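# Move the wooden block from bench to cart floor

## Task

Lift the wooden block off the bench and put it down lying flat on the cart's floor, at the handle end next to the profiles. The drop flap must remain open, and anything already in its finished state must still be so at the end. Finish with both grippers empty and away from the cart, the robot backed clear, upright and not leaning.

## Robot and tools

ROBOT. A Rainbow Robotics RB-Y1. It has a wheeled base with two driven wheels and two rear casters; it can drive forward or back and turn, never sideways. The base is 0.58 m wide, its front edge is 0.10 m ahead of the wheel axle and its back 0.57 m behind; turning in place sweeps a 0.58 m radius. On top sits a torso with four joints (squat, shift, pitch, yaw), a head (pan, tilt) and two 7-joint arms, each ending in a two-pad gripper. A wrist camera case juts sideways from each hand and can collide with things. Cameras: head_camera (896x504 px), left_wrist_camera and right_wrist_camera (644x364 px).

FRAMES. Everything is in metres and radians. The base frame has its origin on the floor midway between the drive wheels: x forward, y to the left, z up. The chest, left_hand and right_hand lines are in this frame. A hand point lies between the finger pads, 3 cm back from the tips; the fingers point along the hand's -z and close along its x. Orientations are quaternions ordered w, x, y, z. base_odometry is in the frame the base had at the start and only counts wheel rotation, so slip shows as travel; its heading is in rad, positive to the left.

move. One action per call; the parts start together. Allowed mixes: base and/or joints (plus optional min_time_s, contact_limits); target alone or with min_time_s; contact_limits alone; or nothing, which just reports state and images.
- base: {"x_m_s", "turn_rad_s", "for_s"} is a velocity command, an offset from where the robot now is, not a place. x_m_s is forward speed (negative reverses), 0.005 to 1.5 m/s in size or 0; turn_rad_s is left-positive, 0.02 to 1.509 rad/s in size or 0; for_s is 0.1 to 5 s. Omitted speeds are 0. Distance is roughly speed times for_s; it ramps at 0.4 m/s2 (turns 0.5 rad/s2) and can coast to a halt for up to about 3 s afterwards. If |x_m_s| + 0.27 x |turn_rad_s| passes 1.5, both shrink together.
- joints: a dict of absolute targets, one entry per named joint, both arms and torso in the same dict. Radians, except left_gripper_m / right_gripper_m, the pad opening in metres, 0 to 0.1. Ranges and signs: torso_squat_rad 0 to 1.2 (bigger is lower); torso_shift_rad -0.3 to 0.6 (positive pushes hips forward); torso_pitch_rad -0.2 to 1.4 (positive leans forward); torso_yaw_rad -1.5 to 1.5 (positive left; lift both arms outward by at least 0.2 rad first). Shoulder pitch -2.356 to 2.356 (negative raises the arm forward); left_shoulder_roll_rad 0 to 3.141, right_shoulder_roll_rad -3.141 to 0 (away from the body); shoulder yaw -2.094 to 2.094; elbow -2.617 to 0.01 (negative bends); forearm roll -3.141 to 3.141; wrist pitch -1.57 to 1.919; hand roll -2.705 to 2.705; head_pan_rad -0.523 to 0.523 (positive left); head_tilt_rad -0.35 to 1.57 (positive looks down). Torso combos must also hold: squat+shift <= 1.52; squat-shift+pitch <= 1.57; shift+0.5 pitch-0.4 squat <= 0.7; shift+0.3 pitch-0.5 squat <= 0.39.
- target: one hand's absolute pose in the base frame: side ("left"/"right"), x, y, z in m (-3 to 3), quat_wxyz. It is converted once into joint angles, so the hand travels a curved path; break long moves into short steps. Result: reached (within 10 mm and 2 deg), short (with the error) or refused (with a reason). Refused if another move is still running.
- min_time_s: 0.1 to 8 s, lower bound on how long arm/head/torso motions take.
- contact_limits: gripper current caps in mA, 200 to 672.5 (start value 672.5), lasting until changed; lower caps soften the grip.
- cameras: list of names or ["all"]; blocking: true waits until everything stops, false returns in about 0.5 s.

wait(seconds 0 to 10, cameras) lets time pass. stop(cameras) brakes all running motion. zoom_image(camera, region [x0,y0,x1,y1] in pixels from the top-left, at most 504 each way) gives a finer view of the latest image. read_manual returns licence text only. finished_scene(scene) ends the scene and must be the final call of that reply.

RESULTS. Status words: done, moving, off_target (resting away from target, possibly still pushing), not_followed (an arm command held back by the self-collision check), contact_stop (torso), time_out, limit_stop_at_<name> (body guard), torque_fault, limit_stop_at_motor_heat. An unrequested stop or a refused call cancels the remaining calls of that reply. on_its_own lists things the robot did unasked. lidar_m has 12 ranges, 30-degree sectors counter-clockwise from straight ahead, seen at 0.23 m height. motor_effort is wheel load in percent; over about 30 at rest suggests pushing on something. Joint torques, external torques, wrist force and motor temperatures help detect contact, load and heat.

GRIPPING. Command an opening at least 5 mm narrower than the block; off_target or done then both mean it is held.

AVOID. Hard arm-on-arm contact (can end the run); contact torques reaching joint limits (10 s freeze); motors reaching 80 C from long stretched or loaded holds; bending or braking fast with arms reaching forward or a load (tipping); driving into furniture; releasing the block above the floor or while it moves; striking fixed or heavy objects. Simulated time keeps running while you think.

Each tool is called after "Emit:" in YAML: its name, and indented under it one key for each argument.

## Session

Emit:
move:
  joints: {"head_tilt_rad": 0.75}
  cameras: ["head_camera"]

Emit:
move:
  joints: {"head_pan_rad": -0.52}
  cameras: ["head_camera"]

Emit:
move:
  joints: {"head_pan_rad": 0.52}
  cameras: ["head_camera"]

Scene clock: 0.87 s.
Joint torques (N m): left_arm=[-1.61 -0.51 1.04 -0.55 0 -0.58 0.05] | right_arm=[-3.98 -0.3 -0.43 -1.3 -0.05 -0.56 -0.08]
External joint torques (N m): left_arm=[-0.23 -0.66 1.03 0.01 -0.01 -0.15 0.06] | right_arm=[-0.38 0.81 -0.39 0.33 -0.12 0.04 -0.09]
Motor temperatures (°C): left_arm=[30 28 32 36 34 33 38] | right_arm=[34 30 32 30 35 36 34]
Wrist force (N): left_arm=[-0.2 0.6 -7.5] | right_arm=[-2.9 1.3 -4.9]
Wrist torque (N m): left_arm=[-0.21 0.12 0.12] | right_arm=[-0.12 -0.12 -0.07]
Wrist force, peak (N): left_arm=[0.1 1.6 -7.9] | right_arm=[-2.9 0.8 -5.4]
move: done
base_odometry: x=+0.000 y=+0.000 heading=+0.000
lidar_m: 0.75 1.03 1.57 4.57 1.51 1.08 1.02 1.07 1.44 3.63 1.09 0.78
base_status: not commanded
joint_positions: torso_squat_rad=+0.350 torso_shift_rad=+0.000 torso_pitch_rad=+0.000 torso_yaw_rad=+0.000 left_shoulder_pitch_rad=+0.037 left_shoulder_roll_rad=+0.004 left_shoulder_yaw_rad=-0.043 left_elbow_rad=-0.196 left_forearm_roll_rad=-0.014 left_wrist_pitch_rad=+0.002 left_hand_roll_rad=+0.027 left_gripper_m=+0.099 right_shoulder_pitch_rad=-0.040 right_shoulder_roll_rad=-0.021 right_shoulder_yaw_rad=-0.018 right_elbow_rad=-0.235 right_forearm_roll_rad=+0.049 right_wrist_pitch_rad=-0.014 right_hand_roll_rad=+0.035 right_gripper_m=+0.099 head_pan_rad=+0.000 head_tilt_rad=+0.750
joint_status: all done
wheel_motors_off: 0
motor_effort: left_wheel=+0(1) right_wheel=+0(2)
chest: x=-0.2280 y=+0.0001 z=+1.2475 quat_wxyz=(+1.000, +0.000, +0.000, +0.000)
left_hand: x=-0.1598 y=+0.2200 z=+0.5653 quat_wxyz=(+0.997, +0.000, -0.079, -0.009)
right_hand: x=-0.0823 y=-0.2360 z=+0.5770 quat_wxyz=(+0.989, -0.016, -0.142, +0.041)
head_camera: T_world_to_cam=[[-0.00287, -0.9995, -0.03136, 0.04401], [-0.63874, 0.02596, -0.76899, 1.03318], [0.76942, 0.01782, -0.6385, 1.02793]] pos_world=[-0.13084, -0.00115, 1.45221]

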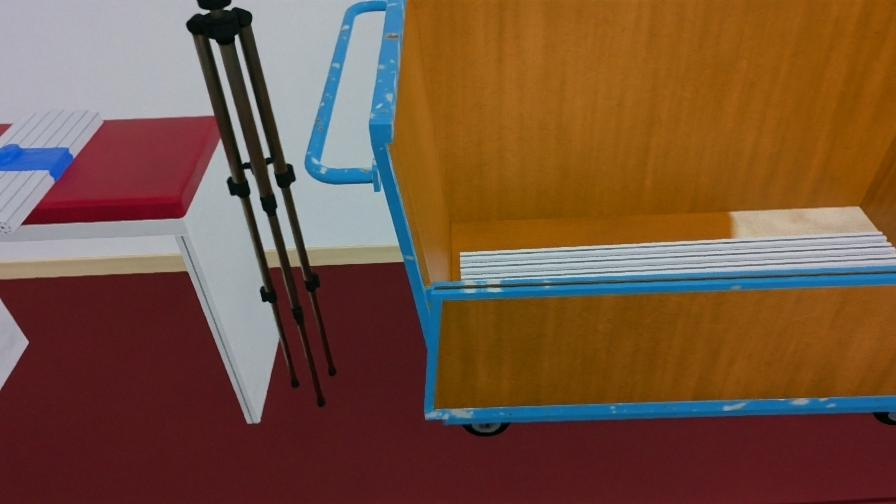

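Scene clock: 1.87 s.
Joint torques (N m): left_arm=[-1.38 -0.65 0.65 -0.54 -0.1 -0.76 -0.1] | right_arm=[-3.32 -0.36 -0.51 -1.42 -0.04 -0.55 -0.02]
External joint torques (N m): left_arm=[0.01 -0.8 0.63 0.02 -0.1 -0.34 -0.1] | right_arm=[0.28 0.75 -0.47 0.21 -0.1 0.04 -0.04]
Wrist force (N): left_arm=[-0.2 1.7 -7.6] | right_arm=[-2.5 1.3 -4.9]
Wrist torque (N m): left_arm=[-0.33 0.12 0.05] | right_arm=[-0.14 -0.09 -0.11]
Wrist force, peak (N): left_arm=[-0.7 1.3 -8.3] | right_arm=[-3.0 1.1 -5.3]
move: done
base_odometry: x=+0.000 y=+0.000 heading=+0.000
lidar_m: 0.74 1.02 1.56 4.57 1.51 1.09 1.02 1.07 1.41 3.60 1.10 0.79
base_status: not commanded
joint_positions: torso_squat_rad=+0.350 torso_shift_rad=+0.000 torso_pitch_rad=+0.000 torso_yaw_rad=+0.000 left_shoulder_pitch_rad=+0.037 left_shoulder_roll_rad=+0.004 left_shoulder_yaw_rad=-0.043 left_elbow_rad=-0.196 left_forearm_roll_rad=-0.014 left_wrist_pitch_rad=+0.002 left_hand_roll_rad=+0.027 left_gripper_m=+0.099 right_shoulder_pitch_rad=-0.040 right_shoulder_roll_rad=-0.021 right_shoulder_yaw_rad=-0.018 right_elbow_rad=-0.235 right_forearm_roll_rad=+0.049 right_wrist_pitch_rad=-0.014 right_hand_roll_rad=+0.035 right_gripper_m=+0.099 head_pan_rad=-0.520 head_tilt_rad=+0.750
joint_status: all done
wheel_motors_off: 0
motor_effort: left_wheel=+0(1) right_wheel=-1(2)
chest: x=-0.2280 y=+0.0001 z=+1.2475 quat_wxyz=(+1.000, +0.000, +0.000, +0.000)
left_hand: x=-0.1598 y=+0.2200 z=+0.5653 quat_wxyz=(+0.997, +0.000, -0.079, -0.009)
right_hand: x=-0.0823 y=-0.2360 z=+0.5770 quat_wxyz=(+0.989, -0.016, -0.142, +0.041)
head_camera: T_world_to_cam=[[-0.4991, -0.86598, -0.03131, -0.05836], [-0.5414, 0.33984, -0.76902, 1.05324], [0.6766, -0.36687, -0.63845, 1.0088]] pos_world=[-0.14146, -0.03838, 1.45221]

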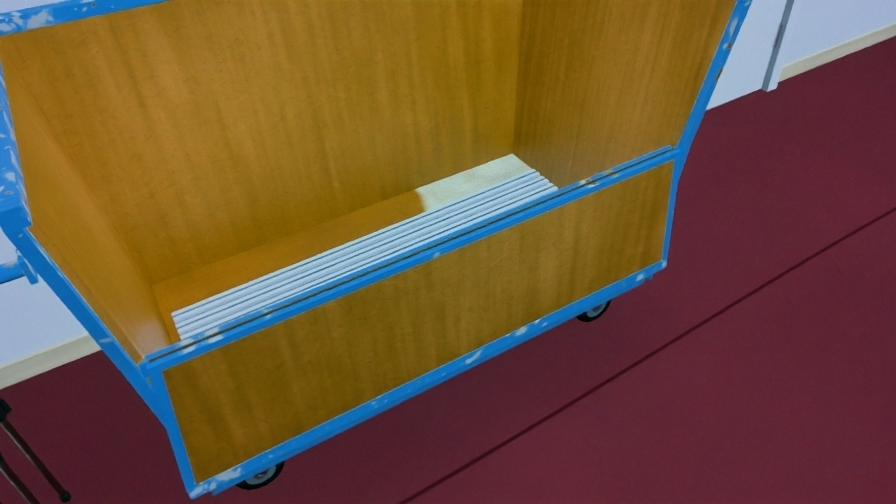

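Scene clock: 3.23 s.
Joint torques (N m): left_arm=[-1.82 -0.41 0.88 -0.59 -0.07 -0.62 0.02] | right_arm=[-3.89 -0.66 -0.56 -1.33 -0.07 -0.59 0.05]
External joint torques (N m): left_arm=[-0.44 -0.56 0.86 -0.03 -0.07 -0.2 0.03] | right_arm=[-0.29 0.46 -0.52 0.3 -0.14 0.01 0.03]
Wrist force (N): left_arm=[0.1 1.7 -7.3] | right_arm=[-1.9 0.9 -5.1]
Wrist torque (N m): left_arm=[-0.32 0.20 0.10] | right_arm=[-0.10 0.00 -0.09]
Wrist force, peak (N): left_arm=[0.3 1.8 -8.1] | right_arm=[-2.9 1.1 -5.5]
move: done
base_odometry: x=+0.000 y=+0.000 heading=+0.000
lidar_m: 0.75 1.04 1.57 4.57 1.51 1.07 1.02 1.08 1.44 3.60 1.09 0.78
base_status: not commanded
joint_positions: torso_squat_rad=+0.350 torso_shift_rad=+0.000 torso_pitch_rad=+0.000 torso_yaw_rad=+0.000 left_shoulder_pitch_rad=+0.037 left_shoulder_roll_rad=+0.004 left_shoulder_yaw_rad=-0.043 left_elbow_rad=-0.196 left_forearm_roll_rad=-0.014 left_wrist_pitch_rad=+0.002 left_hand_roll_rad=+0.027 left_gripper_m=+0.099 right_shoulder_pitch_rad=-0.040 right_shoulder_roll_rad=-0.021 right_shoulder_yaw_rad=-0.018 right_elbow_rad=-0.235 right_forearm_roll_rad=+0.049 right_wrist_pitch_rad=-0.014 right_hand_roll_rad=+0.035 right_gripper_m=+0.099 head_pan_rad=+0.520 head_tilt_rad=+0.750
joint_status: all done
wheel_motors_off: 0
motor_effort: left_wheel=+0(1) right_wheel=+0(2)
chest: x=-0.2280 y=+0.0001 z=+1.2475 quat_wxyz=(+1.000, +0.000, +0.000, +0.000)
left_hand: x=-0.1598 y=+0.2200 z=+0.5653 quat_wxyz=(+0.997, +0.000, -0.079, -0.009)
right_hand: x=-0.0823 y=-0.2360 z=+0.5770 quat_wxyz=(+0.989, -0.016, -0.142, +0.041)
head_camera: T_world_to_cam=[[0.49416, -0.8688, -0.03135, 0.14631], [-0.56722, -0.29488, -0.76897, 1.04794], [0.65884, 0.39778, -0.63852, 1.00513]] pos_world=[-0.14011, 0.0363, 1.45221]

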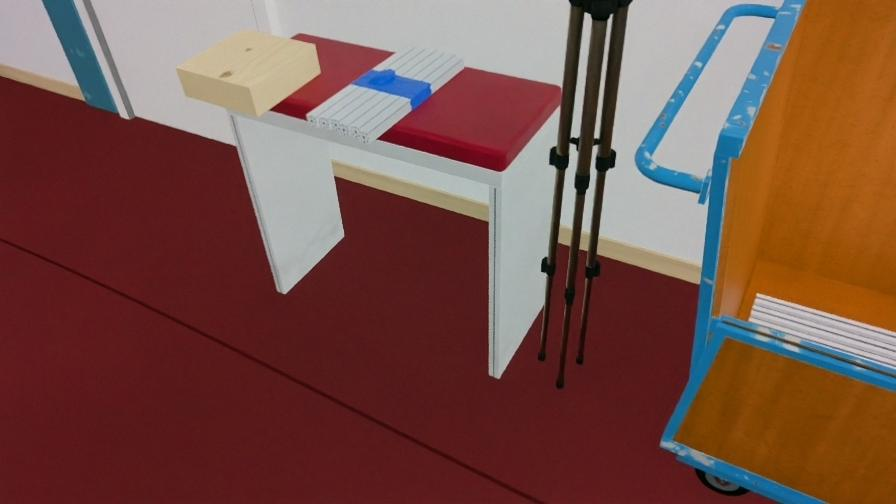

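Emit:
move:
  joints: {"head_pan_rad": 0, "head_tilt_rad": 0.6, "torso_squat_rad": 0.1, "torso_pitch_rad": 0.5, "left_shoulder_roll_rad": 0.25, "right_shoulder_roll_rad": -0.25, "left_shoulder_pitch_rad": -0.5, "right_shoulder_pitch_rad": -0.5}
  cameras: ["head_camera"]

Emit:
move:
  joints: {"head_pan_rad": 0.52, "head_tilt_rad": 0.3}
  cameras: ["head_camera"]

Scene clock: 37.43 s.
Joint torques (N m): left_arm=[-1.7 4.19 1.21 -0.2 -0.02 -0.65 -0.01] | right_arm=[-1.53 -5.12 -1.11 -0.67 -0.14 -0.35 0.09]
External joint torques (N m): left_arm=[-0.06 -1.77 0.69 0.34 -0.05 -0.24 0] | right_arm=[0.37 1.21 -0.52 0.33 -0.16 0.11 0.08]
Wrist force (N): left_arm=[0.1 -0.2 -7.5] | right_arm=[-1.9 2.4 -5.4]
Wrist torque (N m): left_arm=[-0.21 0.16 0.05] | right_arm=[-0.20 -0.03 -0.10]
Wrist force, peak (N): left_arm=[0.2 1.5 -8.5] | right_arm=[-4.4 2.0 -5.1]
move: done
base_odometry: x=+0.000 y=+0.000 heading=+0.000
lidar_m: 0.74 1.04 1.56 4.57 1.52 1.10 1.03 1.07 1.43 3.61 1.10 0.79
base_status: not commanded
joint_positions: torso_squat_rad=+0.100 torso_shift_rad=+0.000 torso_pitch_rad=+0.500 torso_yaw_rad=+0.000 left_shoulder_pitch_rad=-0.500 left_shoulder_roll_rad=+0.250 left_shoulder_yaw_rad=-0.043 left_elbow_rad=-0.196 left_forearm_roll_rad=-0.014 left_wrist_pitch_rad=+0.002 left_hand_roll_rad=+0.027 left_gripper_m=+0.099 right_shoulder_pitch_rad=-0.500 right_shoulder_roll_rad=-0.250 right_shoulder_yaw_rad=-0.018 right_elbow_rad=-0.235 right_forearm_roll_rad=+0.049 right_wrist_pitch_rad=-0.014 right_hand_roll_rad=+0.035 right_gripper_m=+0.099 head_pan_rad=+0.000 head_tilt_rad=+0.600
joint_status: all done
wheel_motors_off: 0
motor_effort: left_wheel=-1(6) right_wheel=+1(7)
chest: x=-0.0796 y=+0.0001 z=+1.2485 quat_wxyz=(+0.969, +0.000, +0.247, +0.000)
left_hand: x=+0.0585 y=+0.3569 z=+0.5724 quat_wxyz=(+0.986, +0.092, -0.090, -0.108)
right_hand: x=+0.0817 y=-0.3583 z=+0.5768 quat_wxyz=(+0.980, -0.098, -0.116, +0.128)
head_camera: T_world_to_cam=[[-0.01354, -0.9995, -0.02852, 0.03991], [-0.86373, 0.02606, -0.50328, 0.79385], [0.50378, 0.01782, -0.86365, 1.14804]] pos_world=[0.10785, -0.00125, 1.39217]

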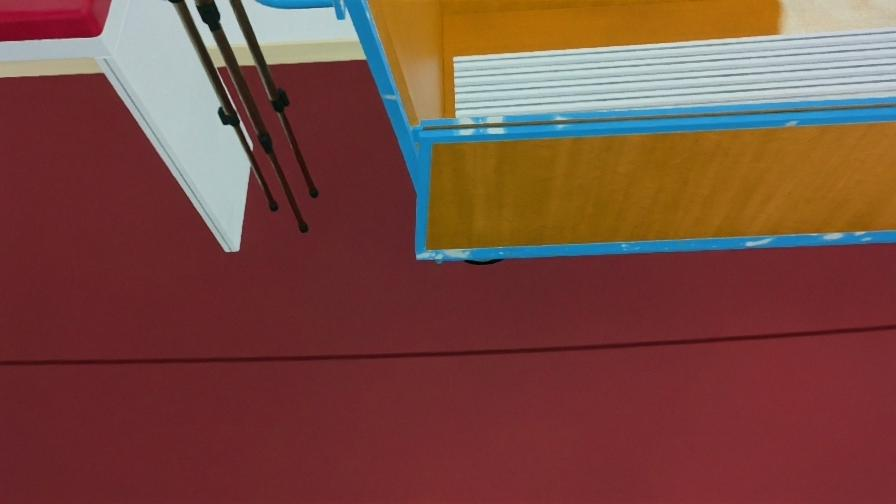

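Scene clock: 38.43 s.
Joint torques (N m): left_arm=[-1.56 4.1 1.26 -0.16 -0.11 -0.65 -0.06] | right_arm=[-1.4 -4.9 -1.23 -0.7 -0.16 -0.46 0.11]
External joint torques (N m): left_arm=[0.07 -1.86 0.74 0.38 -0.13 -0.24 -0.06] | right_arm=[0.5 1.43 -0.63 0.29 -0.19 0 0.11]
Wrist force (N): left_arm=[-0.4 0.1 -7.8] | right_arm=[-1.7 2.3 -4.9]
Wrist torque (N m): left_arm=[-0.25 0.12 0.08] | right_arm=[-0.20 -0.02 -0.06]
Wrist force, peak (N): left_arm=[0.3 0.4 -8.2] | right_arm=[-2.2 2.3 -5.2]
move: done
base_odometry: x=+0.000 y=+0.000 heading=+0.000
lidar_m: 0.74 1.03 1.56 4.56 1.52 1.07 1.02 1.07 1.43 3.60 1.09 0.78
base_status: not commanded
joint_positions: torso_squat_rad=+0.100 torso_shift_rad=+0.000 torso_pitch_rad=+0.500 torso_yaw_rad=+0.000 left_shoulder_pitch_rad=-0.500 left_shoulder_roll_rad=+0.250 left_shoulder_yaw_rad=-0.043 left_elbow_rad=-0.196 left_forearm_roll_rad=-0.014 left_wrist_pitch_rad=+0.002 left_hand_roll_rad=+0.027 left_gripper_m=+0.099 right_shoulder_pitch_rad=-0.500 right_shoulder_roll_rad=-0.250 right_shoulder_yaw_rad=-0.018 right_elbow_rad=-0.235 right_forearm_roll_rad=+0.049 right_wrist_pitch_rad=-0.014 right_hand_roll_rad=+0.035 right_gripper_m=+0.099 head_pan_rad=+0.520 head_tilt_rad=+0.300
joint_status: all done
wheel_motors_off: 0
motor_effort: left_wheel=-2(2) right_wheel=+0(2)
chest: x=-0.0796 y=+0.0001 z=+1.2486 quat_wxyz=(+0.969, +0.000, +0.247, +0.000)
left_hand: x=+0.0585 y=+0.3569 z=+0.5724 quat_wxyz=(+0.986, +0.092, -0.090, -0.108)
right_hand: x=+0.0816 y=-0.3583 z=+0.5768 quat_wxyz=(+0.980, -0.098, -0.116, +0.128)
head_camera: T_world_to_cam=[[0.43002, -0.86195, -0.26856, 0.36344], [-0.65982, -0.09702, -0.74513, 1.1284], [0.61621, 0.49763, -0.61046, 0.78613]] pos_world=[0.10384, 0.03154, 1.41831]

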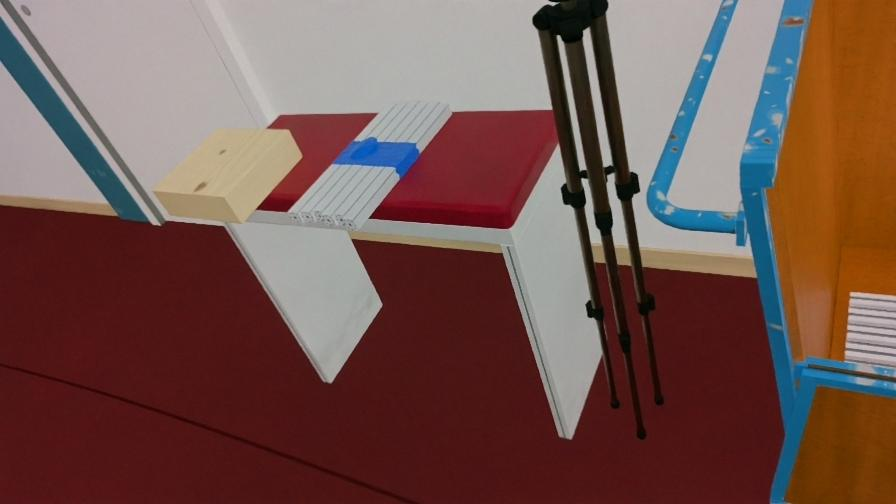

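Emit:
zoom_image:
  camera: "head_camera"
  region: [120, 90, 480, 292]

Scaled by 1.400 from the camera's image (finer frame: 1280x720).

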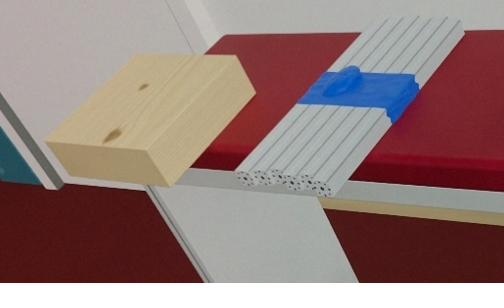

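Emit:
move:
  base: {"x_m_s": 0.3, "for_s": 1.2}
  joints: {"head_pan_rad": -0.15, "head_tilt_rad": 0.3, "torso_pitch_rad": 0.6, "torso_squat_rad": 0.0}
  cameras: ["head_camera"]

Scene clock: 55.67 s.
Joint torques (N m): left_arm=[1.36 3.69 0.99 0.51 -0.04 -0.42 -0.02] | right_arm=[1.68 -4.74 -0.96 0.47 -0.05 -0.18 -0.09]
External joint torques (N m): left_arm=[0.15 -1.76 0.51 0 -0.06 -0.2 -0.02] | right_arm=[0.77 1.09 -0.37 0.46 -0.06 0.1 -0.1]
Wrist force (N): left_arm=[0.8 0.6 -7.4] | right_arm=[-1.7 2.1 -5.1]
Wrist torque (N m): left_arm=[-0.28 0.20 0.11] | right_arm=[-0.17 -0.07 -0.09]
Wrist force, peak (N): left_arm=[0.5 0.2 -8.3] | right_arm=[-2.2 2.9 -5.1]
move: done
base_odometry: x=+0.360 y=+0.000 heading=+0.000
lidar_m: 0.37 0.40 0.77 4.09 2.03 1.46 1.39 1.45 1.94 4.87 0.57 0.41
base_status: done (sent for 1.2 of 1.2 s)
joint_positions: torso_squat_rad=+0.000 torso_shift_rad=+0.000 torso_pitch_rad=+0.600 torso_yaw_rad=+0.000 left_shoulder_pitch_rad=-0.500 left_shoulder_roll_rad=+0.250 left_shoulder_yaw_rad=-0.043 left_elbow_rad=-0.196 left_forearm_roll_rad=-0.014 left_wrist_pitch_rad=+0.002 left_hand_roll_rad=+0.027 left_gripper_m=+0.099 right_shoulder_pitch_rad=-0.500 right_shoulder_roll_rad=-0.250 right_shoulder_yaw_rad=-0.018 right_elbow_rad=-0.235 right_forearm_roll_rad=+0.049 right_wrist_pitch_rad=-0.014 right_hand_roll_rad=+0.035 right_gripper_m=+0.099 head_pan_rad=-0.150 head_tilt_rad=+0.300
joint_status: all done
wheel_motors_off: 0
motor_effort: left_wheel=-1(22) right_wheel=-1(50)
chest: x=-0.0532 y=+0.0001 z=+1.2359 quat_wxyz=(+0.955, +0.000, +0.296, +0.000)
left_hand: x=+0.0167 y=+0.3569 z=+0.5493 quat_wxyz=(+0.989, +0.087, -0.041, -0.112)
right_hand: x=+0.0401 y=-0.3583 z=+0.5514 quat_wxyz=(+0.985, -0.092, -0.067, +0.133)
head_camera: T_world_to_cam=[[-0.13094, -0.98993, 0.05382, -0.06543], [-0.7411, 0.06168, -0.66855, 1.03772], [0.6585, -0.12742, -0.74171, 0.92379]] pos_world=[0.15217, -0.01106, 1.38248]

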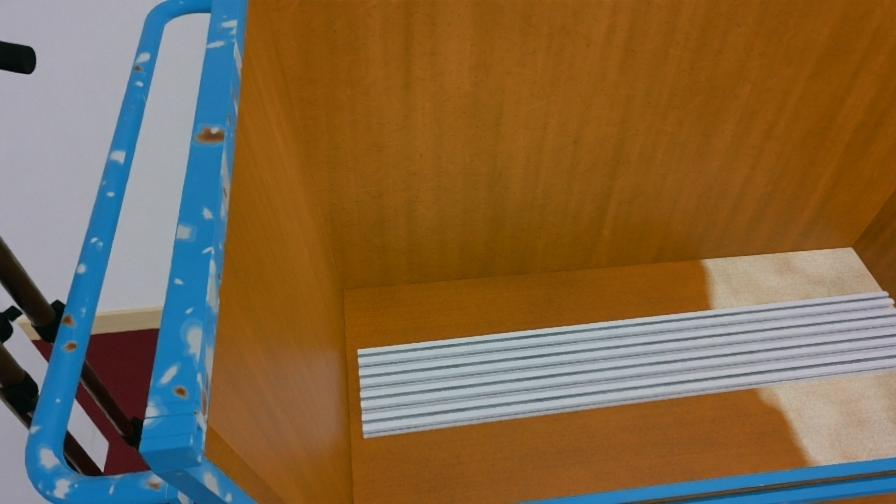

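Emit:
move:
  base: {"x_m_s": 0.2, "for_s": 0.8}
  joints: {"head_pan_rad": 0, "head_tilt_rad": 0.45, "torso_pitch_rad": 0.85, "left_shoulder_pitch_rad": -0.6, "right_shoulder_pitch_rad": -0.6}
  cameras: ["head_camera"]

Scene clock: 62.37 s.
Joint torques (N m): left_arm=[5.21 2.46 1.43 2.4 -0.01 -0.02 -0.07] | right_arm=[5.87 -3.07 -1.16 2.43 -0.1 0.03 0.03]
External joint torques (N m): left_arm=[-0.27 -1.4 1.09 0.32 -0.02 -0.08 -0.08] | right_arm=[0.77 1.18 -0.65 0.89 -0.07 0.03 0.04]
Wrist force (N): left_arm=[1.2 -0.5 -7.7] | right_arm=[-0.4 2.0 -5.4]
Wrist torque (N m): left_arm=[-0.11 0.19 0.08] | right_arm=[-0.15 0.04 -0.09]
Wrist force, peak (N): left_arm=[0.7 -0.3 -8.3] | right_arm=[-4.1 2.6 -4.7]
move: done
base_odometry: x=+0.520 y=+0.000 heading=+0.000
lidar_m: 0.21 0.23 0.68 3.55 2.27 1.61 1.54 1.62 2.15 0.99 0.33 0.23
base_status: done (sent for 0.8 of 0.8 s)
joint_positions: torso_squat_rad=+0.000 torso_shift_rad=+0.000 torso_pitch_rad=+0.850 torso_yaw_rad=+0.000 left_shoulder_pitch_rad=-0.600 left_shoulder_roll_rad=+0.250 left_shoulder_yaw_rad=-0.043 left_elbow_rad=-0.196 left_forearm_roll_rad=-0.014 left_wrist_pitch_rad=+0.002 left_hand_roll_rad=+0.027 left_gripper_m=+0.099 right_shoulder_pitch_rad=-0.600 right_shoulder_roll_rad=-0.250 right_shoulder_yaw_rad=-0.018 right_elbow_rad=-0.235 right_forearm_roll_rad=+0.049 right_wrist_pitch_rad=-0.014 right_hand_roll_rad=+0.035 right_gripper_m=+0.099 head_pan_rad=+0.000 head_tilt_rad=+0.450
joint_status: all done
wheel_motors_off: 0
motor_effort: left_wheel=+1(32) right_wheel=+0(33)
chest: x=+0.0045 y=+0.0001 z=+1.1847 quat_wxyz=(+0.911, +0.000, +0.412, +0.000)
left_hand: x=-0.0249 y=+0.3406 z=+0.4871 quat_wxyz=(+0.989, +0.066, +0.034, -0.131)
right_hand: x=-0.0013 y=-0.3414 z=+0.4854 quat_wxyz=(+0.986, -0.069, +0.007, +0.151)
head_camera: T_world_to_cam=[[-0.01893, -0.9995, -0.02526, 0.03517], [-0.94648, 0.02606, -0.32172, 0.63019], [0.32221, 0.01782, -0.9465, 1.12118]] pos_world=[0.23586, -0.00125, 1.26482]

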